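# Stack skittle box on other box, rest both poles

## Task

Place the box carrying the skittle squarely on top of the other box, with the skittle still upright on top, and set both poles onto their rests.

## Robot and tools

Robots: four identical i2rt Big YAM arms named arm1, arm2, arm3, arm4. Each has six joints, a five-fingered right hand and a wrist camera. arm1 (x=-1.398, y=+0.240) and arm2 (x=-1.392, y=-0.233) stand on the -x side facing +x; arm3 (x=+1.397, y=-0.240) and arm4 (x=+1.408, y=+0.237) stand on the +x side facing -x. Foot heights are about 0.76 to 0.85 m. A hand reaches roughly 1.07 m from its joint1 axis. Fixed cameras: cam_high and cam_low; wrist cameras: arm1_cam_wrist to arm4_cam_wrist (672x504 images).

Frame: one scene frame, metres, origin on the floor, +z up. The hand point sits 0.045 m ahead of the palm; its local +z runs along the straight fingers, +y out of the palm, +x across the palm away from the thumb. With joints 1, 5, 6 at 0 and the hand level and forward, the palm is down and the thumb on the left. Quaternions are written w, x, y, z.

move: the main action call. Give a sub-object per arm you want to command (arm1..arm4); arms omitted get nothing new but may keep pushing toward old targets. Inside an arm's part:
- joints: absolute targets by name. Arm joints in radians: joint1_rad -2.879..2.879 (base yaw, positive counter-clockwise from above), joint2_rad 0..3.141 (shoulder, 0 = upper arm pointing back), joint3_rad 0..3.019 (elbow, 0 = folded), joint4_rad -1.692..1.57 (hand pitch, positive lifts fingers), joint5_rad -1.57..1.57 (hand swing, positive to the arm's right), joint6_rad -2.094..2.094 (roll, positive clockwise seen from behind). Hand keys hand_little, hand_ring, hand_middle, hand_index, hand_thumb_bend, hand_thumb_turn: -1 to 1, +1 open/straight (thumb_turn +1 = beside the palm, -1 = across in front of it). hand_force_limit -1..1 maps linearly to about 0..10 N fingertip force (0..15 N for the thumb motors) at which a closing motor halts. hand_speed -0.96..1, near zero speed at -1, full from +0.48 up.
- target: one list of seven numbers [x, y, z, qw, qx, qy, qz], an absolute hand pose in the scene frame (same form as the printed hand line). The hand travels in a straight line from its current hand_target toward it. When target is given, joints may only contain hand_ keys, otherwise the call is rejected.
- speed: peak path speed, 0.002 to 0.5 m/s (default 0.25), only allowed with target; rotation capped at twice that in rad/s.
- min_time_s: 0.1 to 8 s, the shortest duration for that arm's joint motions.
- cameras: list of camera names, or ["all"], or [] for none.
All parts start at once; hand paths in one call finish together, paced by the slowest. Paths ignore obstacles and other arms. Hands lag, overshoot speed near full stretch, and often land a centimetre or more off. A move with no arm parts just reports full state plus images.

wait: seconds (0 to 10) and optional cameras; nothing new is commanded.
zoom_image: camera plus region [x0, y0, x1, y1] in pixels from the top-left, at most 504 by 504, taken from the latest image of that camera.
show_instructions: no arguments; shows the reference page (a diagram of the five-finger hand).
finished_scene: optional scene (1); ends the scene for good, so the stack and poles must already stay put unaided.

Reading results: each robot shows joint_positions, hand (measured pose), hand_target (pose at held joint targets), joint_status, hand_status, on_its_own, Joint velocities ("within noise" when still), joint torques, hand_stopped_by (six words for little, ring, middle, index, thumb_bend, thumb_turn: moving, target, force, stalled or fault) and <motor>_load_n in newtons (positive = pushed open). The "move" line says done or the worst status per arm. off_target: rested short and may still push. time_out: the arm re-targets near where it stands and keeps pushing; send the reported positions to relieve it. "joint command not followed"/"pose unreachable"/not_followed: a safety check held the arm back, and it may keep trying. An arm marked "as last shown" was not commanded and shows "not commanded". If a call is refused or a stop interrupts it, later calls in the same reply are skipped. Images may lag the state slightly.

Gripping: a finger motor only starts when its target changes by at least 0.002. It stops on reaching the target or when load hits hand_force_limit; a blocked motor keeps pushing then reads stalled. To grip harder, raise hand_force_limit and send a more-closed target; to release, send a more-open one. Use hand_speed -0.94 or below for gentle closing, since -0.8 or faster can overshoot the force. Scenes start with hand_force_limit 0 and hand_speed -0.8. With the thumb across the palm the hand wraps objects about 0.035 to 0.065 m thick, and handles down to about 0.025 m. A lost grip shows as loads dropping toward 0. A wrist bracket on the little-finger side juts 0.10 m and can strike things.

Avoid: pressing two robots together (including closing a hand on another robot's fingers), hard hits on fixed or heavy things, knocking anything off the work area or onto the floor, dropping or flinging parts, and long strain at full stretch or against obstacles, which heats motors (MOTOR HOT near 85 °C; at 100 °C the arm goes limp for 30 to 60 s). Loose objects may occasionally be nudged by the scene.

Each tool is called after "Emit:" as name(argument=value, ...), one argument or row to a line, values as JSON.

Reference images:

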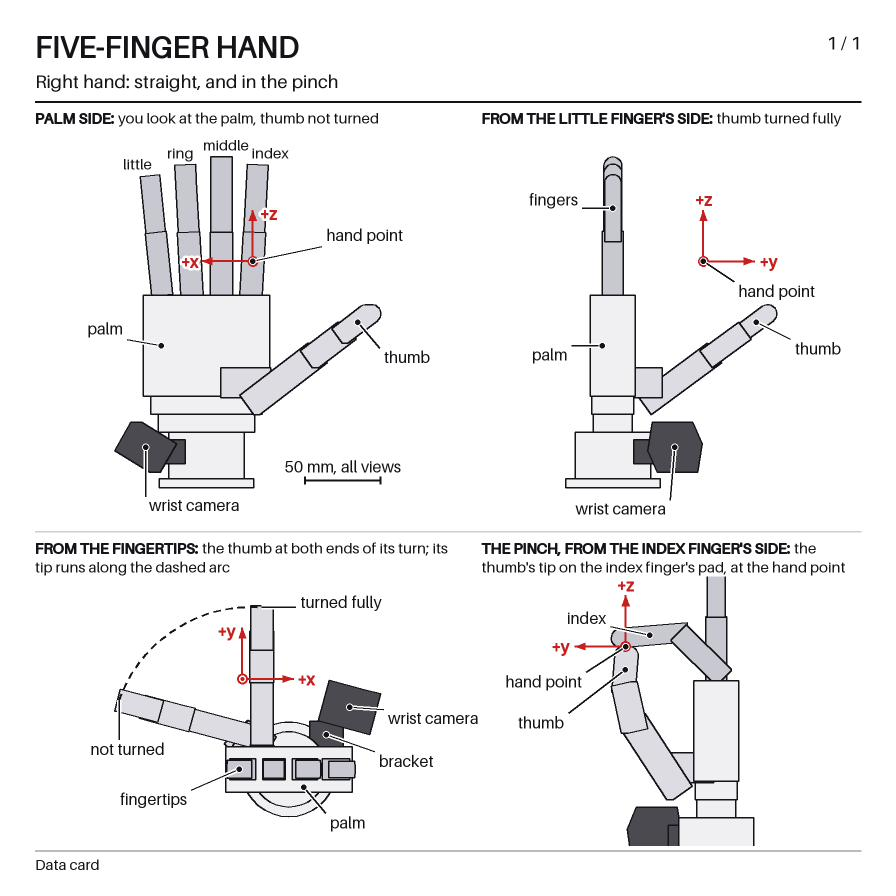

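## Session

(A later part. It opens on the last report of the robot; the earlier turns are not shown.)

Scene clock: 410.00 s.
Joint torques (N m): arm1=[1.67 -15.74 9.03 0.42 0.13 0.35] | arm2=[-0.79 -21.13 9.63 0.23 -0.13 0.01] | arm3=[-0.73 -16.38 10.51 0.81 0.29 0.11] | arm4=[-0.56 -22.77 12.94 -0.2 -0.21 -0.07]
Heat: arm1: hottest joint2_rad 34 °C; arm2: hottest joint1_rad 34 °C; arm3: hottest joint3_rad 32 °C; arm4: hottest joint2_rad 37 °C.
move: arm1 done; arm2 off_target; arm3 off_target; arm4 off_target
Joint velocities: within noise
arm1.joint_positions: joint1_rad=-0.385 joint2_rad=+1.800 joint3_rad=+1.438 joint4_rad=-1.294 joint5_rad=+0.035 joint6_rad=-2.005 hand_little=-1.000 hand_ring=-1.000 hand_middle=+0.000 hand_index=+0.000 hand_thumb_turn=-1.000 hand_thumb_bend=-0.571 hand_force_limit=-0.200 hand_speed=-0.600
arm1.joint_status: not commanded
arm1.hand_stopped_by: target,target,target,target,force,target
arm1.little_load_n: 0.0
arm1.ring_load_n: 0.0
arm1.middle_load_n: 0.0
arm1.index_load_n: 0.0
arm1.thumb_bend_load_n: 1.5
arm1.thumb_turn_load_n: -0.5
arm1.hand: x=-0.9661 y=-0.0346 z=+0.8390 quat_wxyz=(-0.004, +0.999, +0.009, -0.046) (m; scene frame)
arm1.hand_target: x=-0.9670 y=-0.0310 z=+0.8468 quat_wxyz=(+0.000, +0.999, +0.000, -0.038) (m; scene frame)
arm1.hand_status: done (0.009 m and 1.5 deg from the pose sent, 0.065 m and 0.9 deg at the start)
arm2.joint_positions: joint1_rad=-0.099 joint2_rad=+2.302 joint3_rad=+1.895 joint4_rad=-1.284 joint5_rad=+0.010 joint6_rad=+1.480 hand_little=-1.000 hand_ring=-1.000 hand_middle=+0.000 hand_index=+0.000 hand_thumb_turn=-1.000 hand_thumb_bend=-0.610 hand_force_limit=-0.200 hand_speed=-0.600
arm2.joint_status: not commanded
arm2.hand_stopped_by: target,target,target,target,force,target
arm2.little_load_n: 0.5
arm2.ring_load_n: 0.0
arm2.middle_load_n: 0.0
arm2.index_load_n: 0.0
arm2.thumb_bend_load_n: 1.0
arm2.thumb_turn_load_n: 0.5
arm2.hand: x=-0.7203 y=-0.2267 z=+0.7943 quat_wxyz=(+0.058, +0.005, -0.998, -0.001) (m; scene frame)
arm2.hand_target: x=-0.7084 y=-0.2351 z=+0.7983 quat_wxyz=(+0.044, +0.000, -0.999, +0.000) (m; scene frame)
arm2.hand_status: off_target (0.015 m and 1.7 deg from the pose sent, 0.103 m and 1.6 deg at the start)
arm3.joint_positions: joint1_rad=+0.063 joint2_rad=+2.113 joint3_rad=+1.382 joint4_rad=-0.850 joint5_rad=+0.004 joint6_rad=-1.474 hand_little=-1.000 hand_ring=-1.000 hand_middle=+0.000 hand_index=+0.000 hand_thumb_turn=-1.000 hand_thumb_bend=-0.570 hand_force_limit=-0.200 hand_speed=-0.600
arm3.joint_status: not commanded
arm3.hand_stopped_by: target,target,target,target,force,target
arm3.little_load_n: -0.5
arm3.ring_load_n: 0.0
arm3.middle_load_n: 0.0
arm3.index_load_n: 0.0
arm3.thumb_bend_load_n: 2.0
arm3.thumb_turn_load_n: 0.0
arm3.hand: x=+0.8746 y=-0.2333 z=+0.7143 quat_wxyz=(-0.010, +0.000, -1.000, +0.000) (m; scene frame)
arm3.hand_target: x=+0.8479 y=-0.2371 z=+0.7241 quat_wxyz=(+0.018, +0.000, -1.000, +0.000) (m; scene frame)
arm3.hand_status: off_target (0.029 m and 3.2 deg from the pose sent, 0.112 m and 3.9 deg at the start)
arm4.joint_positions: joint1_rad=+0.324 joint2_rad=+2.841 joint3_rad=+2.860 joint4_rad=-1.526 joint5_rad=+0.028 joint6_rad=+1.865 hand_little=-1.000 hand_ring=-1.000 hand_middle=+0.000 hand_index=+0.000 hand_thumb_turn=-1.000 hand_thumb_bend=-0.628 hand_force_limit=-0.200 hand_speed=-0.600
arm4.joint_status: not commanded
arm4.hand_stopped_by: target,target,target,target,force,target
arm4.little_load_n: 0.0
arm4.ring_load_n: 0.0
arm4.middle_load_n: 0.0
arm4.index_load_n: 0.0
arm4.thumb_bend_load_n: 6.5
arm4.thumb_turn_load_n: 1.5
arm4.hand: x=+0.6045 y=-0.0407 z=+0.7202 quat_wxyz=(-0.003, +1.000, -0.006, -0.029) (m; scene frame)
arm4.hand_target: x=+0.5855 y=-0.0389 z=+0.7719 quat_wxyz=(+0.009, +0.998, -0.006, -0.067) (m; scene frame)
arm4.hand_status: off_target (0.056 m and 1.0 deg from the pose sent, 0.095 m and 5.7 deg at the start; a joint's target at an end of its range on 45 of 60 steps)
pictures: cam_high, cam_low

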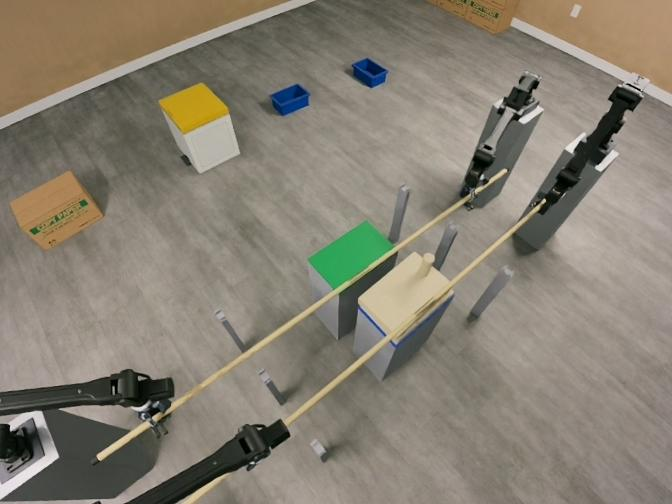

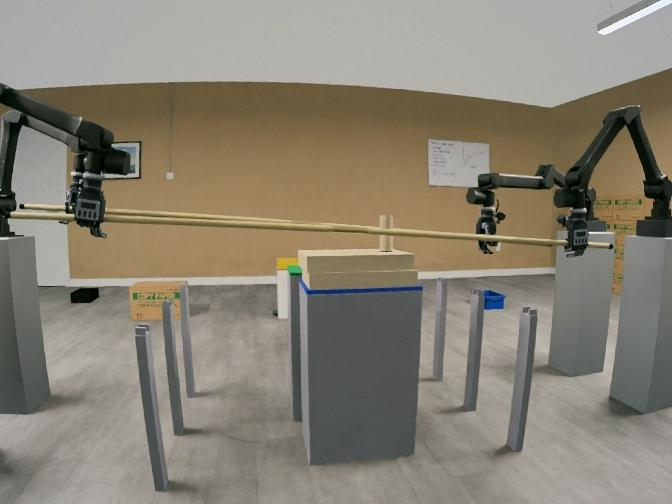

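Emit:
move(
  arm1={"target": [-0.967, -0.031, 0.750, 0, 1, 0, 0], "speed": 0.08},
  arm2={"target": [-0.708, -0.272, 0.798, 0.04362, 0, -0.99905, 0], "speed": 0.08},
  arm3={"target": [0.847, -0.276, 0.723, 0.01745, 0, -0.99985, 0], "speed": 0.08},
  arm4={"target": [0.585, -0.039, 0.715, 0, 1, 0, 0], "speed": 0.08},
  cameras=["cam_high", "cam_low"],
)

Scene clock: 414.50 s.
Joint torques (N m): arm1=[0.79 -13.16 8.28 0.7 0.06 0.18] | arm2=[-0.15 -20.72 11.11 -0.23 -0.06 0.09] | arm3=[0.03 -16.26 10.65 0.42 0.3 0.13] | arm4=[-0.73 -20.84 12.96 0.39 -0.24 -0.01]
Heat: arm1: hottest joint2_rad 34 °C; arm2: hottest joint1_rad 34 °C; arm3: hottest joint3_rad 32 °C; arm4: hottest joint2_rad 38 °C.
move: arm1 done; arm2 off_target; arm3 off_target; arm4 off_target
Joint velocities: within noise
arm1.joint_positions: joint1_rad=-0.385 joint2_rad=+1.838 joint3_rad=+1.261 joint4_rad=-0.983 joint5_rad=+0.007 joint6_rad=-2.005 hand_little=-1.000 hand_ring=-1.000 hand_middle=+0.000 hand_index=+0.000 hand_thumb_turn=-1.000 hand_thumb_bend=-0.572 hand_force_limit=-0.200 hand_speed=-0.600
arm1.joint_status: not commanded
arm1.hand_stopped_by: target,target,target,target,force,target
arm1.little_load_n: 0.5
arm1.ring_load_n: 0.0
arm1.middle_load_n: 0.0
arm1.index_load_n: 0.0
arm1.thumb_bend_load_n: 0.5
arm1.thumb_turn_load_n: 0.0
arm1.hand: x=-0.9626 y=-0.0296 z=+0.7564 quat_wxyz=(+0.002, +1.000, +0.008, +0.003) (m; scene frame)
arm1.hand_target: x=-0.9670 y=-0.0309 z=+0.7501 quat_wxyz=(+0.000, +1.000, +0.000, +0.000) (m; scene frame)
arm1.hand_status: done (0.008 m and 1.0 deg from the pose sent, 0.089 m and 5.4 deg at the start)
arm2.joint_positions: joint1_rad=-0.150 joint2_rad=+2.311 joint3_rad=+1.895 joint4_rad=-1.284 joint5_rad=+0.014 joint6_rad=+1.430 hand_little=-1.000 hand_ring=-1.000 hand_middle=+0.000 hand_index=+0.000 hand_thumb_turn=-1.000 hand_thumb_bend=-0.610 hand_force_limit=-0.200 hand_speed=-0.600
arm2.joint_status: not commanded
arm2.hand_stopped_by: target,target,target,target,force,target
arm2.little_load_n: 0.5
arm2.ring_load_n: 0.0
arm2.middle_load_n: 0.0
arm2.index_load_n: 0.0
arm2.thumb_bend_load_n: 1.0
arm2.thumb_turn_load_n: 0.5
arm2.hand: x=-0.7257 y=-0.2598 z=+0.7882 quat_wxyz=(+0.063, +0.005, -0.998, -0.003) (m; scene frame)
arm2.hand_target: x=-0.7089 y=-0.2721 z=+0.7984 quat_wxyz=(+0.043, +0.000, -0.999, +0.000) (m; scene frame)
arm2.hand_status: off_target (0.024 m and 2.3 deg from the pose sent, 0.047 m and 1.7 deg at the start)
arm3.joint_positions: joint1_rad=+0.127 joint2_rad=+2.123 joint3_rad=+1.401 joint4_rad=-0.850 joint5_rad=+0.007 joint6_rad=-1.409 hand_little=-1.000 hand_ring=-1.000 hand_middle=+0.000 hand_index=+0.000 hand_thumb_turn=-1.000 hand_thumb_bend=-0.570 hand_force_limit=-0.200 hand_speed=-0.600
arm3.joint_status: not commanded
arm3.hand_stopped_by: target,target,target,target,force,target
arm3.little_load_n: 0.0
arm3.ring_load_n: 0.0
arm3.middle_load_n: 0.0
arm3.index_load_n: 0.0
arm3.thumb_bend_load_n: 2.0
arm3.thumb_turn_load_n: 0.0
arm3.hand: x=+0.8712 y=-0.2693 z=+0.7148 quat_wxyz=(-0.005, +0.000, -1.000, -0.001) (m; scene frame)
arm3.hand_target: x=+0.8480 y=-0.2761 z=+0.7236 quat_wxyz=(+0.017, +0.000, -1.000, +0.000) (m; scene frame)
arm3.hand_status: off_target (0.026 m and 2.6 deg from the pose sent, 0.052 m and 3.2 deg at the start)
arm4.joint_positions: joint1_rad=+0.321 joint2_rad=+2.885 joint3_rad=+2.860 joint4_rad=-1.501 joint5_rad=+0.009 joint6_rad=+1.865 hand_little=-1.000 hand_ring=-1.000 hand_middle=+0.000 hand_index=+0.000 hand_thumb_turn=-1.000 hand_thumb_bend=-0.628 hand_force_limit=-0.200 hand_speed=-0.600
arm4.joint_status: not commanded
arm4.hand_stopped_by: target,target,target,target,force,target
arm4.little_load_n: 0.0
arm4.ring_load_n: 0.0
arm4.middle_load_n: 0.0
arm4.index_load_n: 0.0
arm4.thumb_bend_load_n: 6.5
arm4.thumb_turn_load_n: 1.5
arm4.hand: x=+0.6086 y=-0.0412 z=+0.6861 quat_wxyz=(+0.003, +1.000, -0.007, -0.017) (m; scene frame)
arm4.hand_target: x=+0.5881 y=-0.0378 z=+0.7157 quat_wxyz=(+0.014, +0.999, -0.010, -0.050) (m; scene frame)
arm4.hand_status: off_target (0.037 m and 2.1 deg from the pose sent, 0.020 m and 3.4 deg at the start; a joint's target at an end of its range on 52 of 58 steps)
pictures: cam_high, cam_low

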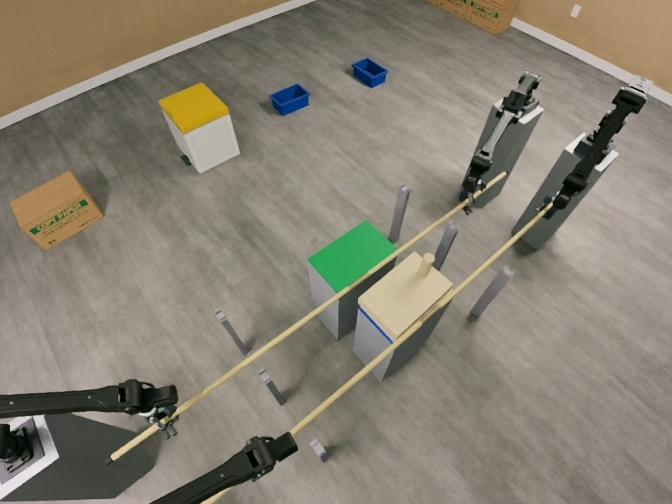

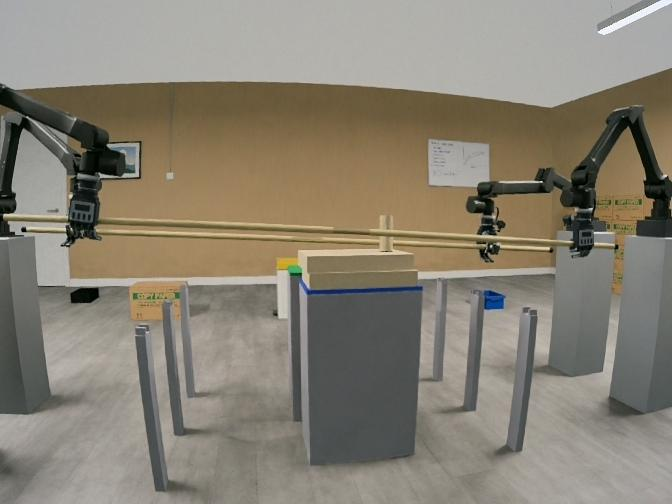

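Emit:
move(
  arm1={"target": [-0.967, -0.031, 0.655, 0, 1, 0, 0], "speed": 0.08},
  arm2={"target": [-0.708, -0.277, 0.700, 0, 0, -1, 0], "speed": 0.08},
  arm3={"target": [0.847, -0.278, 0.680, 0, 0, -1, 0], "speed": 0.08},
  arm4={"target": [0.588, -0.038, 0.690, 0, 1, 0, 0], "speed": 0.08},
  cameras=["cam_high", "cam_low"],
)

Scene clock: 417.17 s.
Joint torques (N m): arm1=[0.67 -13.68 6.79 0.66 0.09 0.18] | arm2=[-1.08 -21.3 6.87 0.55 -0.36 0.09] | arm3=[0.09 -16.85 10.28 0.83 0.08 0.12] | arm4=[-0.67 -20.84 12.81 0.5 -0.15 -0.04]
Heat: arm1: hottest joint2_rad 34 °C; arm2: hottest joint1_rad 34 °C; arm3: hottest joint3_rad 32 °C; arm4: hottest joint2_rad 38 °C.
move: arm1 off_target; arm2 off_target; arm3 off_target; arm4 off_target
Joint velocities: within noise
arm1.joint_positions: joint1_rad=-0.385 joint2_rad=+1.997 joint3_rad=+1.208 joint4_rad=-0.765 joint5_rad=+0.006 joint6_rad=-2.005 hand_little=-1.000 hand_ring=-1.000 hand_middle=+0.000 hand_index=+0.000 hand_thumb_turn=-1.000 hand_thumb_bend=-0.572 hand_force_limit=-0.200 hand_speed=-0.600
arm1.joint_status: not commanded
arm1.hand_stopped_by: target,target,target,target,force,target
arm1.little_load_n: 0.0
arm1.ring_load_n: 0.0
arm1.middle_load_n: 0.0
arm1.index_load_n: 0.0
arm1.thumb_bend_load_n: 1.0
arm1.thumb_turn_load_n: 0.0
arm1.hand: x=-0.9595 y=-0.0302 z=+0.6629 quat_wxyz=(+0.003, +1.000, +0.008, +0.006) (m; scene frame)
arm1.hand_target: x=-0.9670 y=-0.0308 z=+0.6552 quat_wxyz=(+0.000, +1.000, +0.000, +0.000) (m; scene frame)
arm1.hand_status: off_target (0.011 m and 1.2 deg from the pose sent, 0.101 m and 1.0 deg at the start)
arm2.joint_positions: joint1_rad=-0.160 joint2_rad=+2.400 joint3_rad=+1.794 joint4_rad=-0.994 joint5_rad=+0.007 joint6_rad=+1.417 hand_little=-1.000 hand_ring=-1.000 hand_middle=+0.000 hand_index=+0.000 hand_thumb_turn=-1.000 hand_thumb_bend=-0.610 hand_force_limit=-0.200 hand_speed=-0.600
arm2.joint_status: not commanded
arm2.hand_stopped_by: target,target,target,target,force,target
arm2.little_load_n: 0.0
arm2.ring_load_n: 0.0
arm2.middle_load_n: 0.0
arm2.index_load_n: 0.0
arm2.thumb_bend_load_n: 2.5
arm2.thumb_turn_load_n: 0.5
arm2.hand: x=-0.7154 y=-0.2662 z=+0.6973 quat_wxyz=(+0.013, +0.006, -1.000, +0.001) (m; scene frame)
arm2.hand_target: x=-0.7082 y=-0.2770 z=+0.7002 quat_wxyz=(+0.000, +0.000, -1.000, +0.000) (m; scene frame)
arm2.hand_status: off_target (0.013 m and 1.6 deg from the pose sent, 0.092 m and 7.2 deg at the start)
arm3.joint_positions: joint1_rad=+0.127 joint2_rad=+2.219 joint3_rad=+1.430 joint4_rad=-0.833 joint5_rad=+0.007 joint6_rad=-1.407 hand_little=-1.000 hand_ring=-1.000 hand_middle=+0.000 hand_index=+0.000 hand_thumb_turn=-1.000 hand_thumb_bend=-0.570 hand_force_limit=-0.200 hand_speed=-0.600
arm3.joint_status: not commanded
arm3.hand_stopped_by: target,target,target,target,force,target
arm3.little_load_n: 0.0
arm3.ring_load_n: 0.0
arm3.middle_load_n: 0.0
arm3.index_load_n: 0.0
arm3.thumb_bend_load_n: 2.5
arm3.thumb_turn_load_n: 0.5
arm3.hand: x=+0.8765 y=-0.2688 z=+0.6726 quat_wxyz=(-0.030, -0.001, -1.000, -0.005) (m; scene frame)
arm3.hand_target: x=+0.8481 y=-0.2780 z=+0.6812 quat_wxyz=(+0.000, +0.000, -1.000, +0.000) (m; scene frame)
arm3.hand_status: off_target (0.032 m and 3.5 deg from the pose sent, 0.043 m and 0.5 deg at the start)
arm4.joint_positions: joint1_rad=+0.321 joint2_rad=+2.917 joint3_rad=+2.860 joint4_rad=-1.488 joint5_rad=+0.008 joint6_rad=+1.865 hand_little=-1.000 hand_ring=-1.000 hand_middle=+0.000 hand_index=+0.000 hand_thumb_turn=-1.000 hand_thumb_bend=-0.628 hand_force_limit=-0.200 hand_speed=-0.600
arm4.joint_status: not commanded
arm4.hand_stopped_by: target,target,target,target,force,target
arm4.little_load_n: 0.0
arm4.ring_load_n: 0.0
arm4.middle_load_n: 0.0
arm4.index_load_n: 0.0
arm4.thumb_bend_load_n: 6.5
arm4.thumb_turn_load_n: 1.0
arm4.hand: x=+0.6134 y=-0.0401 z=+0.6612 quat_wxyz=(+0.001, +1.000, -0.007, -0.008) (m; scene frame)
arm4.hand_target: x=+0.5912 y=-0.0367 z=+0.6907 quat_wxyz=(+0.012, +0.999, -0.008, -0.043) (m; scene frame)
arm4.hand_status: off_target (0.038 m and 1.2 deg from the pose sent, 0.021 m and 2.1 deg at the start; a joint's target at an end of its range on 48 of 55 steps)
pictures: cam_high, cam_low

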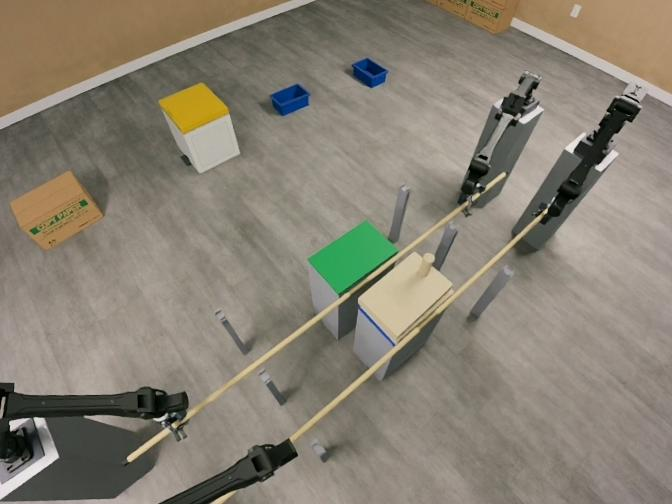

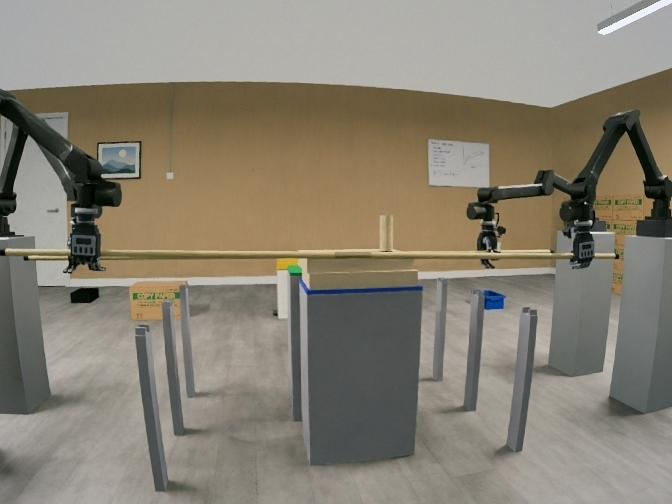

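Emit:
move(
  arm1={"target": [-0.967, -0.031, 0.646, 0, 1, 0, 0], "speed": 0.06},
  arm2={"target": [-0.708, -0.277, 0.655, 0, 0, -1, 0], "speed": 0.06},
  arm3={"target": [0.847, -0.278, 0.662, 0, 0, -1, 0], "speed": 0.06},
  arm4={"target": [0.588, -0.038, 0.682, 0, 1, 0, 0], "speed": 0.06},
  cameras=["cam_high", "cam_low"],
)

Emit:
zoom_image(
  camera="cam_high",
  region=[350, 240, 470, 350],
)

Emit:
zoom_image(
  camera="cam_low",
  region=[290, 200, 430, 300],
)

Scene clock: 419.30 s.
Joint torques (N m): arm1=[0.73 -13.63 6.49 0.77 0.09 0.17] | arm2=[-1.32 -20.84 7.6 0.43 -0.29 0.06] | arm3=[-0.03 -17.2 9.76 0.75 0.07 0.12] | arm4=[-0.79 -20.95 12.74 0.51 -0.15 -0.04]
Heat: arm1: hottest joint2_rad 34 °C; arm2: hottest joint1_rad 34 °C; arm3: hottest joint3_rad 32 °C; arm4: hottest joint2_rad 38 °C.
move: arm1 off_target; arm2 off_target; arm3 off_target; arm4 off_target
Joint velocities: within noise
arm1.joint_positions: joint1_rad=-0.385 joint2_rad=+2.012 joint3_rad=+1.208 joint4_rad=-0.748 joint5_rad=+0.006 joint6_rad=-2.005 hand_little=-1.000 hand_ring=-1.000 hand_middle=+0.000 hand_index=+0.000 hand_thumb_turn=-1.000 hand_thumb_bend=-0.572 hand_force_limit=-0.200 hand_speed=-0.600
arm1.joint_status: not commanded
arm1.hand_stopped_by: target,target,target,target,force,target
arm1.little_load_n: 0.0
arm1.ring_load_n: 0.0
arm1.middle_load_n: 0.0
arm1.index_load_n: -0.5
arm1.thumb_bend_load_n: 0.5
arm1.thumb_turn_load_n: 0.0
arm1.hand: x=-0.9585 y=-0.0306 z=+0.6554 quat_wxyz=(+0.003, +1.000, +0.008, +0.007) (m; scene frame)
arm1.hand_target: x=-0.9669 y=-0.0308 z=+0.6462 quat_wxyz=(+0.000, +1.000, +0.000, +0.000) (m; scene frame)
arm1.hand_status: off_target (0.013 m and 1.2 deg from the pose sent, 0.018 m and 1.2 deg at the start)
arm2.joint_positions: joint1_rad=-0.161 joint2_rad=+2.473 joint3_rad=+1.794 joint4_rad=-0.924 joint5_rad=+0.006 joint6_rad=+1.417 hand_little=-1.000 hand_ring=-1.000 hand_middle=+0.000 hand_index=+0.000 hand_thumb_turn=-1.000 hand_thumb_bend=-0.610 hand_force_limit=-0.200 hand_speed=-0.600
arm2.joint_status: not commanded
arm2.hand_stopped_by: target,target,target,target,force,target
arm2.little_load_n: 0.0
arm2.ring_load_n: 0.0
arm2.middle_load_n: 0.0
arm2.index_load_n: 0.0
arm2.thumb_bend_load_n: 2.0
arm2.thumb_turn_load_n: 0.5
arm2.hand: x=-0.7184 y=-0.2661 z=+0.6511 quat_wxyz=(+0.014, +0.006, -1.000, +0.000) (m; scene frame)
arm2.hand_target: x=-0.7083 y=-0.2770 z=+0.6552 quat_wxyz=(+0.000, +0.000, -1.000, +0.000) (m; scene frame)
arm2.hand_status: off_target (0.016 m and 1.8 deg from the pose sent, 0.044 m and 1.6 deg at the start)
arm3.joint_positions: joint1_rad=+0.127 joint2_rad=+2.250 joint3_rad=+1.437 joint4_rad=-0.801 joint5_rad=+0.007 joint6_rad=-1.407 hand_little=-1.000 hand_ring=-1.000 hand_middle=+0.000 hand_index=+0.000 hand_thumb_turn=-1.000 hand_thumb_bend=-0.570 hand_force_limit=-0.200 hand_speed=-0.600
arm3.joint_status: not commanded
arm3.hand_stopped_by: target,target,target,target,force,target
arm3.little_load_n: 0.0
arm3.ring_load_n: 0.0
arm3.middle_load_n: 0.0
arm3.index_load_n: 0.0
arm3.thumb_bend_load_n: 2.0
arm3.thumb_turn_load_n: 0.0
arm3.hand: x=+0.8732 y=-0.2696 z=+0.6565 quat_wxyz=(-0.026, -0.001, -1.000, -0.004) (m; scene frame)
arm3.hand_target: x=+0.8478 y=-0.2779 z=+0.6630 quat_wxyz=(+0.000, +0.000, -1.000, +0.000) (m; scene frame)
arm3.hand_status: off_target (0.028 m and 3.0 deg from the pose sent, 0.033 m and 3.5 deg at the start)
arm4.joint_positions: joint1_rad=+0.321 joint2_rad=+2.926 joint3_rad=+2.860 joint4_rad=-1.479 joint5_rad=+0.008 joint6_rad=+1.864 hand_little=-1.000 hand_ring=-1.000 hand_middle=+0.000 hand_index=+0.000 hand_thumb_turn=-1.000 hand_thumb_bend=-0.628 hand_force_limit=-0.200 hand_speed=-0.600
arm4.joint_status: not commanded
arm4.hand_stopped_by: target,target,target,target,force,target
arm4.little_load_n: 0.0
arm4.ring_load_n: 0.0
arm4.middle_load_n: 0.0
arm4.index_load_n: 0.0
arm4.thumb_bend_load_n: 6.5
arm4.thumb_turn_load_n: 1.0
arm4.hand: x=+0.6137 y=-0.0401 z=+0.6539 quat_wxyz=(+0.001, +1.000, -0.007, -0.008) (m; scene frame)
arm4.hand_target: x=+0.5912 y=-0.0367 z=+0.6829 quat_wxyz=(+0.012, +0.999, -0.008, -0.043) (m; scene frame)
arm4.hand_status: off_target (0.038 m and 1.2 deg from the pose sent, 0.033 m and 1.2 deg at the start; a joint's target at an end of its range on 36 of 40 steps)
pictures: cam_high, cam_low

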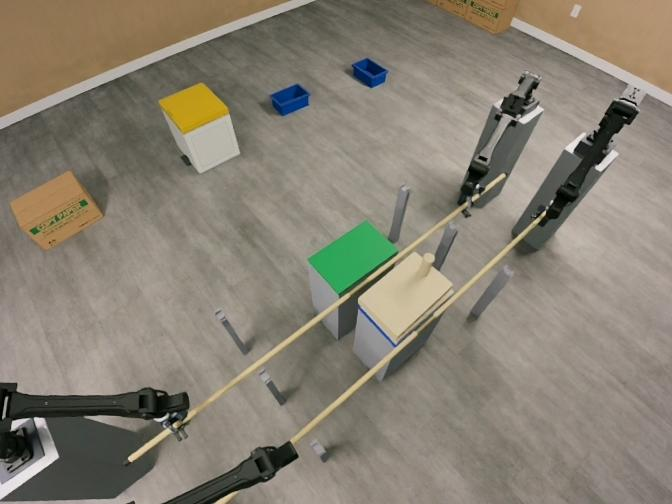

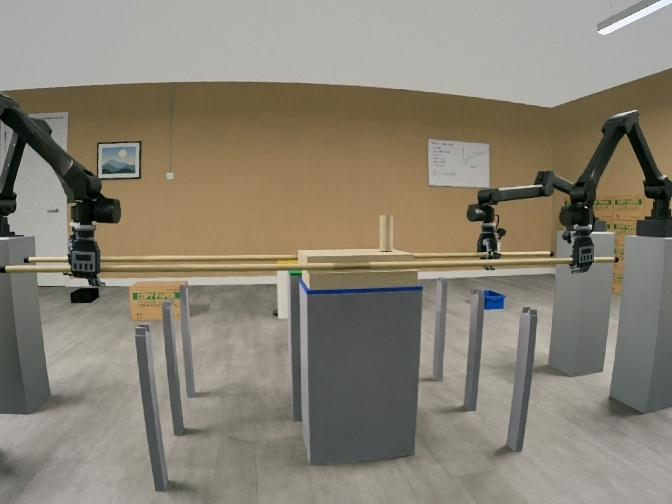

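Scaled by 4.200.

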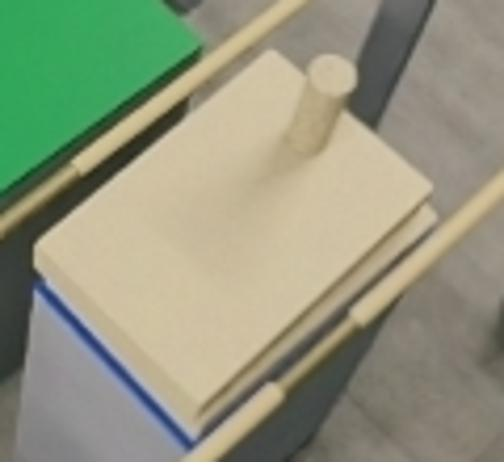

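Scaled by 3.600.

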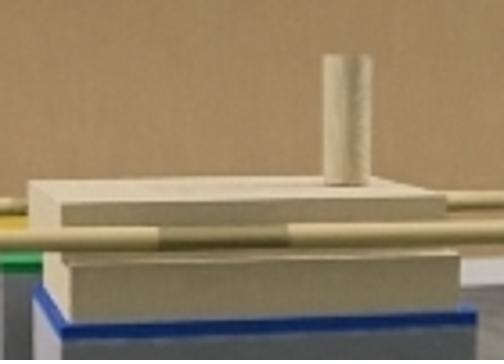

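Emit:
move(
  arm1={"target": [-0.967, -0.058, 0.646, 0, 1, 0, 0], "speed": 0.05},
  arm4={"target": [0.588, -0.065, 0.682, 0, 1, 0, 0], "speed": 0.05},
  cameras=["cam_high", "cam_low"],
)

Emit:
zoom_image(
  camera="cam_high",
  region=[350, 240, 470, 350],
)

Scene clock: 421.63 s.
Joint torques (N m): arm1=[-0.21 -13.16 9.99 0.13 0.15 0.12] | arm2=[-0.67 -21.48 7.62 0.43 -0.32 0.08] | arm3=[0.09 -17.08 9.77 0.79 0.08 0.12] | arm4=[1.55 -20.6 12.82 0.43 -0.1 0.3]
Heat: arm1: hottest joint2_rad 34 °C; arm2: hottest joint1_rad 34 °C; arm3: hottest joint3_rad 32 °C; arm4: hottest joint2_rad 38 °C.
move: arm1 off_target; arm4 off_target
Joint velocities: within noise
arm1.joint_positions: joint1_rad=-0.421 joint2_rad=+2.027 joint3_rad=+1.206 joint4_rad=-0.748 joint5_rad=+0.004 joint6_rad=-2.048 hand_little=-1.000 hand_ring=-1.000 hand_middle=+0.000 hand_index=+0.000 hand_thumb_turn=-1.000 hand_thumb_bend=-0.571 hand_force_limit=-0.200 hand_speed=-0.600
arm1.joint_status: not commanded
arm1.hand_stopped_by: target,target,target,target,force,target
arm1.little_load_n: 0.0
arm1.ring_load_n: 0.5
arm1.middle_load_n: 0.0
arm1.index_load_n: 0.0
arm1.thumb_bend_load_n: 1.5
arm1.thumb_turn_load_n: -0.5
arm1.hand: x=-0.9698 y=-0.0456 z=+0.6475 quat_wxyz=(-0.001, +1.000, +0.011, +0.000) (m; scene frame)
arm1.hand_target: x=-0.9673 y=-0.0578 z=+0.6461 quat_wxyz=(+0.000, +1.000, +0.000, +0.000) (m; scene frame)
arm1.hand_status: off_target (0.013 m and 1.3 deg from the pose sent, 0.030 m and 1.2 deg at the start)
arm2, arm3: as last shown
arm4.joint_positions: joint1_rad=+0.325 joint2_rad=+2.926 joint3_rad=+2.860 joint4_rad=-1.444 joint5_rad=+0.008 joint6_rad=+1.864 hand_little=-1.000 hand_ring=-1.000 hand_middle=+0.000 hand_index=+0.000 hand_thumb_turn=-1.000 hand_thumb_bend=-0.628 hand_force_limit=-0.200 hand_speed=-0.600
arm4.joint_status: not commanded
arm4.hand_stopped_by: target,target,target,target,force,target
arm4.little_load_n: 0.0
arm4.ring_load_n: 0.0
arm4.middle_load_n: 0.5
arm4.index_load_n: 0.0
arm4.thumb_bend_load_n: 7.5
arm4.thumb_turn_load_n: 1.5
arm4.hand: x=+0.6058 y=-0.0457 z=+0.6558 quat_wxyz=(+0.006, +1.000, -0.005, -0.025) (m; scene frame)
arm4.hand_target: x=+0.5915 y=-0.0641 z=+0.6830 quat_wxyz=(+0.017, +0.998, -0.010, -0.056) (m; scene frame)
arm4.hand_status: off_target (0.037 m and 3.0 deg from the pose sent, 0.045 m and 1.2 deg at the start; a joint's target at an end of its range on 40 of 44 steps)
pictures: cam_high, cam_low

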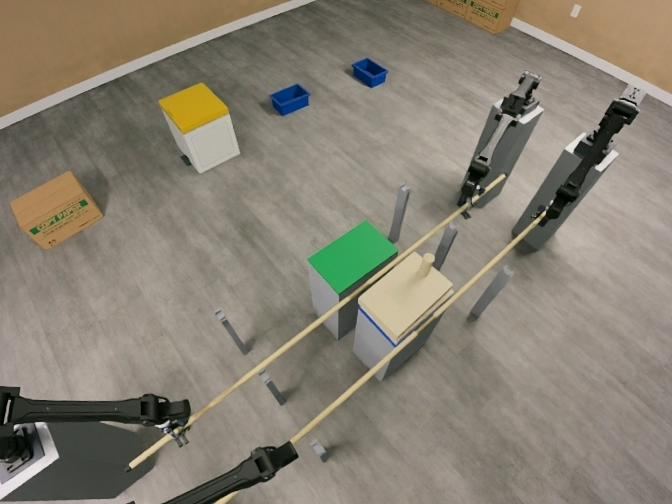

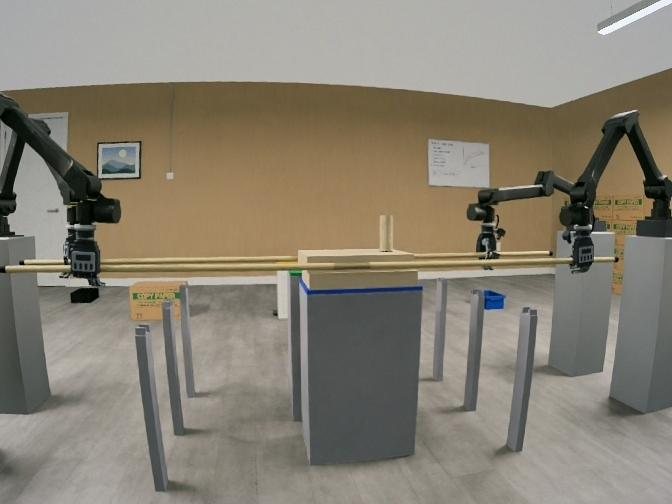

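Scaled by 4.200.

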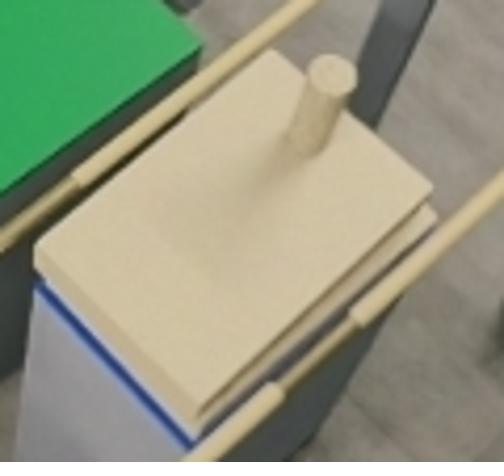

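Emit:
move(
  arm1={"target": [-0.967, -0.073, 0.650, 0, 1, 0, 0], "speed": 0.05},
  arm4={"target": [0.588, -0.083, 0.682, 0, 1, 0, 0], "speed": 0.05},
  cameras=["cam_high", "cam_low"],
)

Emit:
zoom_image(
  camera="cam_high",
  region=[350, 240, 470, 350],
)

Scene clock: 423.77 s.
Joint torques (N m): arm1=[-0.26 -13.39 10.48 -0.24 0.18 0.09] | arm2=[-1.44 -20.95 7.8 0.27 -0.32 0.05] | arm3=[0.03 -17.03 9.77 0.79 0.08 0.12] | arm4=[1.55 -20.66 13.04 0.42 -0.09 0.32]
Heat: arm1: hottest joint2_rad 34 °C; arm2: hottest joint1_rad 34 °C; arm3: hottest joint3_rad 32 °C; arm4: hottest joint2_rad 38 °C.
move: arm1 off_target; arm4 off_target
Joint velocities: within noise
arm1.joint_positions: joint1_rad=-0.446 joint2_rad=+2.032 joint3_rad=+1.227 joint4_rad=-0.756 joint5_rad=+0.003 joint6_rad=-2.071 hand_little=-1.000 hand_ring=-1.000 hand_middle=+0.000 hand_index=+0.000 hand_thumb_turn=-1.000 hand_thumb_bend=-0.571 hand_force_limit=-0.200 hand_speed=-0.600
arm1.joint_status: not commanded
arm1.hand_stopped_by: target,target,target,target,force,target
arm1.little_load_n: 0.5
arm1.ring_load_n: 0.0
arm1.middle_load_n: 0.0
arm1.index_load_n: 0.0
arm1.thumb_bend_load_n: 1.0
arm1.thumb_turn_load_n: -0.5
arm1.hand: x=-0.9685 y=-0.0603 z=+0.6503 quat_wxyz=(+0.001, +1.000, +0.010, +0.003) (m; scene frame)
arm1.hand_target: x=-0.9673 y=-0.0728 z=+0.6501 quat_wxyz=(+0.000, +1.000, +0.000, +0.000) (m; scene frame)
arm1.hand_status: off_target (0.013 m and 1.2 deg from the pose sent, 0.028 m and 1.2 deg at the start)
arm2, arm3: as last shown
arm4.joint_positions: joint1_rad=+0.345 joint2_rad=+2.928 joint3_rad=+2.860 joint4_rad=-1.421 joint5_rad=+0.008 joint6_rad=+1.885 hand_little=-1.000 hand_ring=-1.000 hand_middle=+0.000 hand_index=+0.000 hand_thumb_turn=-1.000 hand_thumb_bend=-0.628 hand_force_limit=-0.200 hand_speed=-0.600
arm4.joint_status: not commanded
arm4.hand_stopped_by: target,target,target,target,force,target
arm4.little_load_n: 0.0
arm4.ring_load_n: 0.0
arm4.middle_load_n: 0.0
arm4.index_load_n: 0.0
arm4.thumb_bend_load_n: 8.0
arm4.thumb_turn_load_n: 1.5
arm4.hand: x=+0.6050 y=-0.0626 z=+0.6559 quat_wxyz=(+0.010, +0.999, -0.006, -0.034) (m; scene frame)
arm4.hand_target: x=+0.5915 y=-0.0819 z=+0.6830 quat_wxyz=(+0.021, +0.998, -0.011, -0.065) (m; scene frame)
arm4.hand_status: off_target (0.037 m and 4.2 deg from the pose sent, 0.049 m and 3.0 deg at the start; a joint's target at an end of its range on 45 of 51 steps)
pictures: cam_high, cam_low

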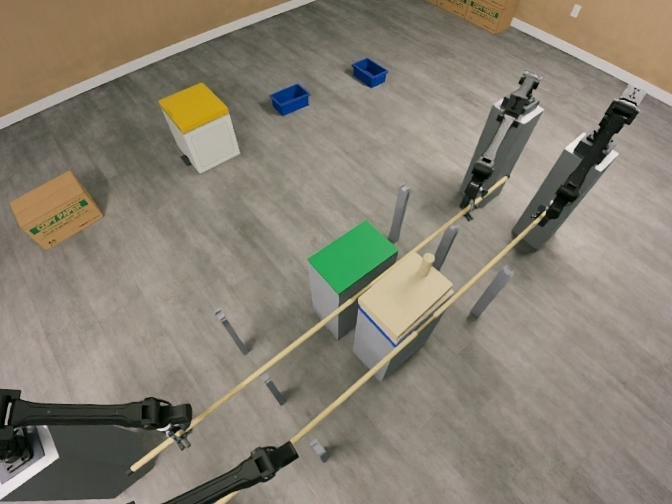

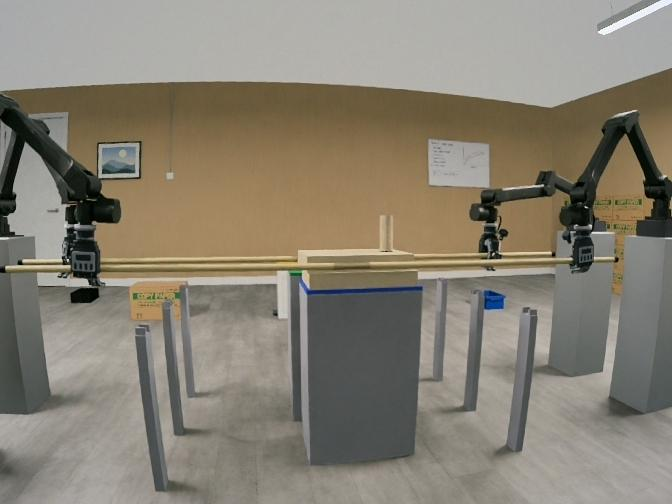

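Scaled by 4.200.

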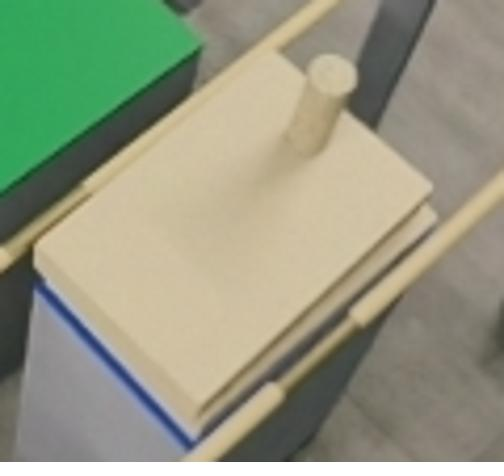

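Emit:
move(
  arm1={"target": [-0.967, -0.082, 0.650, 0, 1, 0, 0], "speed": 0.04},
  arm4={"target": [0.588, -0.096, 0.682, 0, 1, 0, 0], "speed": 0.04},
  cameras=["cam_high", "cam_low"],
)

Emit:
zoom_image(
  camera="cam_high",
  region=[350, 240, 470, 350],
)

Scene clock: 427.20 s.
Joint torques (N m): arm1=[-0.38 -13.51 10.63 -0.2 0.18 0.08] | arm2=[-1.08 -21.3 7.58 0.35 -0.31 0.1] | arm3=[-0.03 -17.03 9.78 0.8 0.08 0.13] | arm4=[1.96 -20.95 12.97 0.57 -0.11 0.33]
Heat: arm1: hottest joint2_rad 34 °C; arm2: hottest joint1_rad 34 °C; arm3: hottest joint3_rad 32 °C; arm4: hottest joint2_rad 38 °C.
move: arm1 off_target; arm4 off_target
Joint velocities: within noise
arm1.joint_positions: joint1_rad=-0.459 joint2_rad=+2.040 joint3_rad=+1.241 joint4_rad=-0.764 joint5_rad=+0.003 joint6_rad=-2.084 hand_little=-1.000 hand_ring=-1.000 hand_middle=+0.000 hand_index=+0.000 hand_thumb_turn=-1.000 hand_thumb_bend=-0.571 hand_force_limit=-0.200 hand_speed=-0.600
arm1.joint_status: not commanded
arm1.hand_stopped_by: target,target,target,target,force,target
arm1.little_load_n: 0.5
arm1.ring_load_n: 0.0
arm1.middle_load_n: 0.0
arm1.index_load_n: 0.0
arm1.thumb_bend_load_n: 1.0
arm1.thumb_turn_load_n: 0.0
arm1.hand: x=-0.9685 y=-0.0684 z=+0.6503 quat_wxyz=(+0.000, +1.000, +0.010, +0.002) (m; scene frame)
arm1.hand_target: x=-0.9673 y=-0.0820 z=+0.6503 quat_wxyz=(+0.000, +1.000, +0.000, +0.000) (m; scene frame)
arm1.hand_status: off_target (0.014 m and 1.2 deg from the pose sent, 0.022 m and 1.2 deg at the start)
arm2, arm3: as last shown
arm4.joint_positions: joint1_rad=+0.357 joint2_rad=+2.930 joint3_rad=+2.860 joint4_rad=-1.407 joint5_rad=+0.010 joint6_rad=+1.899 hand_little=-1.000 hand_ring=-1.000 hand_middle=+0.000 hand_index=+0.000 hand_thumb_turn=-1.000 hand_thumb_bend=-0.628 hand_force_limit=-0.200 hand_speed=-0.600
arm4.joint_status: not commanded
arm4.hand_stopped_by: target,target,target,target,force,target
arm4.little_load_n: 0.0
arm4.ring_load_n: 0.0
arm4.middle_load_n: 0.0
arm4.index_load_n: 0.0
arm4.thumb_bend_load_n: 8.5
arm4.thumb_turn_load_n: 1.0
arm4.hand: x=+0.6047 y=-0.0727 z=+0.6553 quat_wxyz=(+0.011, +0.999, -0.006, -0.041) (m; scene frame)
arm4.hand_target: x=+0.5918 y=-0.0949 z=+0.6832 quat_wxyz=(+0.024, +0.997, -0.012, -0.072) (m; scene frame)
arm4.hand_status: off_target (0.039 m and 4.9 deg from the pose sent, 0.046 m and 4.2 deg at the start; a joint's target at an end of its range on 59 of 67 steps)
pictures: cam_high, cam_low

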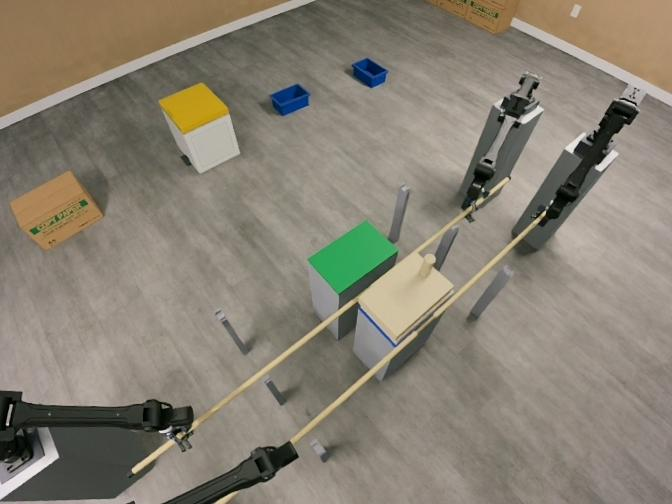

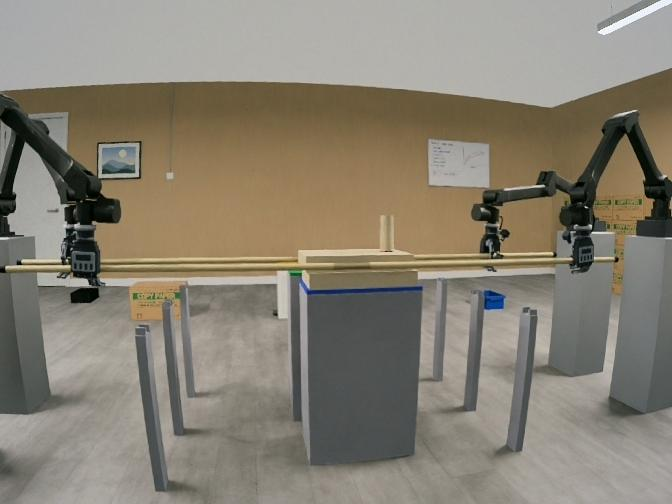

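Scaled by 4.200.

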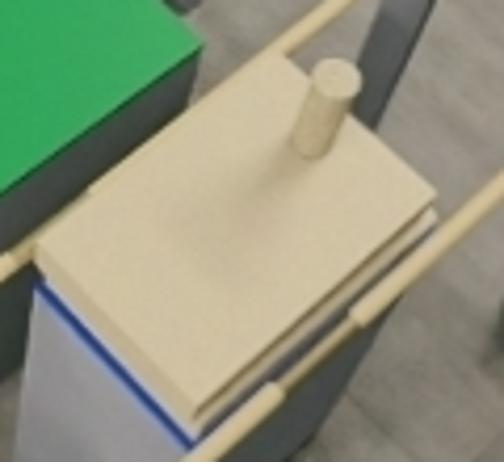

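Emit:
move(
  arm1={"target": [-0.967, -0.089, 0.650, 0, 1, 0, 0], "speed": 0.04},
  arm4={"target": [0.588, -0.106, 0.682, 0, 1, 0, 0], "speed": 0.04},
  cameras=["cam_high", "cam_low"],
)

Emit:
zoom_image(
  camera="cam_high",
  region=[350, 240, 470, 350],
)

Emit:
zoom_image(
  camera="cam_low",
  region=[290, 200, 430, 300],
)

Scene clock: 430.17 s.
Joint torques (N m): arm1=[-0.38 -13.63 10.73 -0.21 0.2 0.06] | arm2=[-0.56 -20.48 7.66 0.16 -0.26 0.11] | arm3=[-0.15 -17.03 9.8 0.77 0.08 0.12] | arm4=[1.67 -20.72 12.96 0.55 -0.11 0.36]
Heat: arm1: hottest joint2_rad 34 °C; arm2: hottest joint1_rad 34 °C; arm3: hottest joint3_rad 32 °C; arm4: hottest joint2_rad 38 °C.
move: arm1 off_target; arm4 off_target
Joint velocities: within noise
arm1.joint_positions: joint1_rad=-0.470 joint2_rad=+2.047 joint3_rad=+1.253 joint4_rad=-0.769 joint5_rad=+0.003 joint6_rad=-2.094 hand_little=-1.000 hand_ring=-1.000 hand_middle=+0.000 hand_index=+0.000 hand_thumb_turn=-1.000 hand_thumb_bend=-0.571 hand_force_limit=-0.200 hand_speed=-0.600
arm1.joint_status: not commanded
arm1.hand_stopped_by: target,target,target,target,force,target
arm1.little_load_n: 0.0
arm1.ring_load_n: 0.5
arm1.middle_load_n: 0.0
arm1.index_load_n: 0.0
arm1.thumb_bend_load_n: 1.0
arm1.thumb_turn_load_n: 0.0
arm1.hand: x=-0.9685 y=-0.0748 z=+0.6500 quat_wxyz=(+0.000, +1.000, +0.009, +0.002) (m; scene frame)
arm1.hand_target: x=-0.9673 y=-0.0888 z=+0.6502 quat_wxyz=(+0.000, +1.000, +0.000, +0.000) (m; scene frame)
arm1.hand_status: off_target (0.014 m and 1.1 deg from the pose sent, 0.021 m and 1.2 deg at the start)
arm2, arm3: as last shown
arm4.joint_positions: joint1_rad=+0.368 joint2_rad=+2.932 joint3_rad=+2.860 joint4_rad=-1.393 joint5_rad=+0.011 joint6_rad=+1.911 hand_little=-1.000 hand_ring=-1.000 hand_middle=+0.000 hand_index=+0.000 hand_thumb_turn=-1.000 hand_thumb_bend=-0.627 hand_force_limit=-0.200 hand_speed=-0.600
arm4.joint_status: not commanded
arm4.hand_stopped_by: target,target,target,target,force,target
arm4.little_load_n: -0.5
arm4.ring_load_n: 0.0
arm4.middle_load_n: 0.0
arm4.index_load_n: 0.5
arm4.thumb_bend_load_n: 8.5
arm4.thumb_turn_load_n: 1.0
arm4.hand: x=+0.6042 y=-0.0817 z=+0.6551 quat_wxyz=(+0.013, +0.999, -0.007, -0.046) (m; scene frame)
arm4.hand_target: x=+0.5918 y=-0.1047 z=+0.6833 quat_wxyz=(+0.027, +0.997, -0.013, -0.077) (m; scene frame)
arm4.hand_status: off_target (0.040 m and 5.6 deg from the pose sent, 0.046 m and 4.9 deg at the start; a joint's target at an end of its range on 64 of 73 steps)
pictures: cam_high, cam_low

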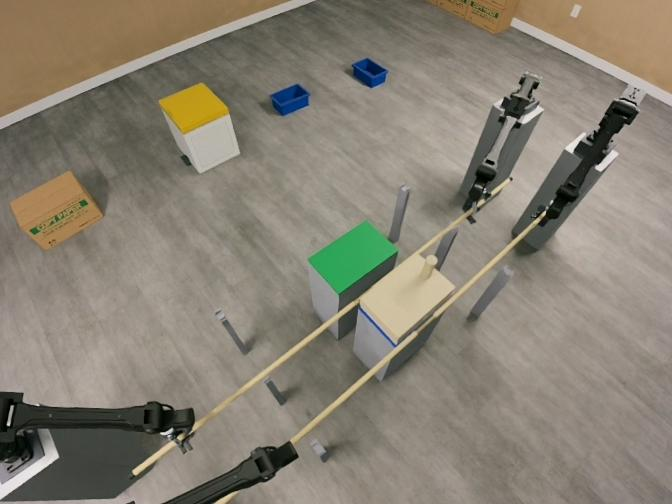

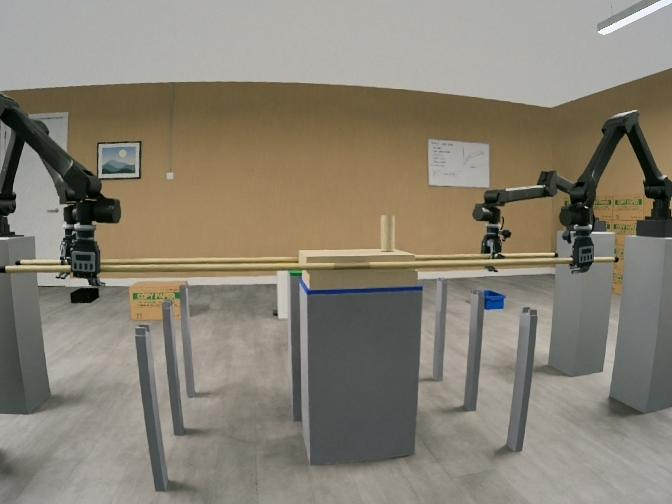

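Scaled by 4.200.

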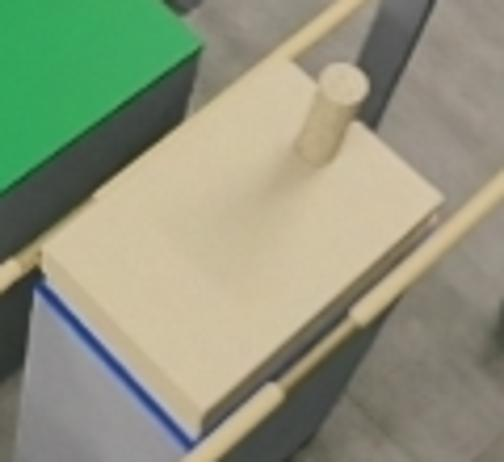

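Scaled by 3.600.

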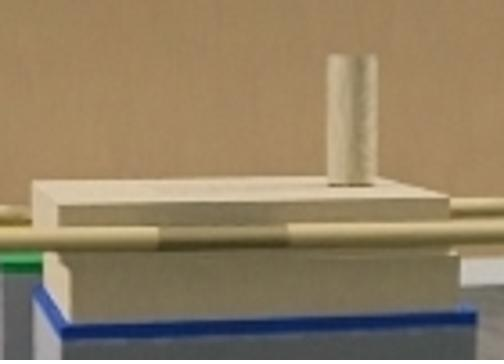

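Emit:
zoom_image(
  camera="cam_high",
  region=[380, 320, 410, 350],
)

Emit:
zoom_image(
  camera="cam_high",
  region=[440, 275, 470, 305],
)

Emit:
zoom_image(
  camera="cam_low",
  region=[295, 245, 325, 295],
)

Emit:
zoom_image(
  camera="cam_low",
  region=[400, 245, 430, 295],
)

Scaled by 16.800.

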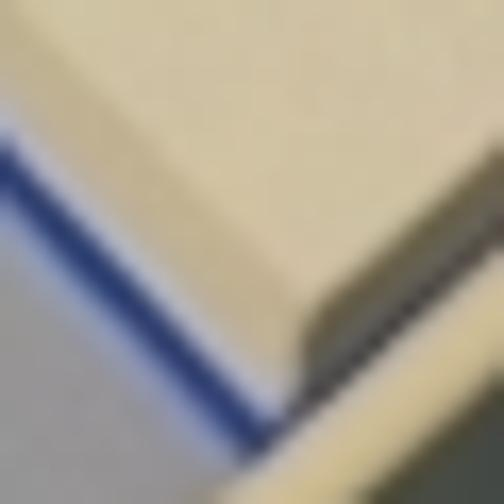

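Scaled by 16.800.

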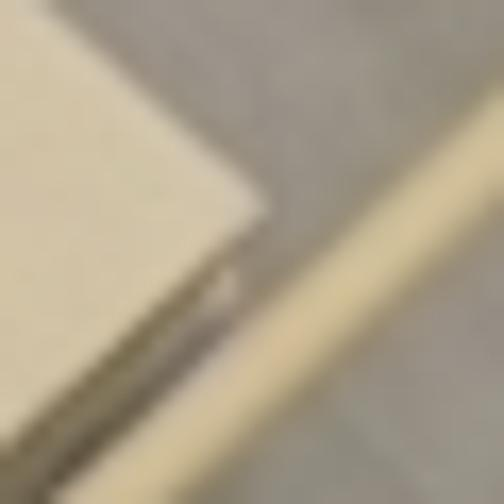

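Scaled by 10.080.

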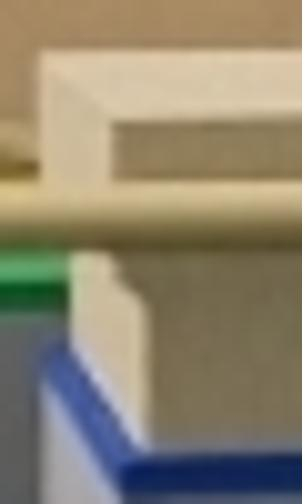

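Scaled by 10.080.

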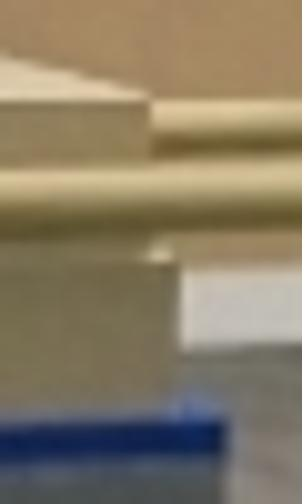

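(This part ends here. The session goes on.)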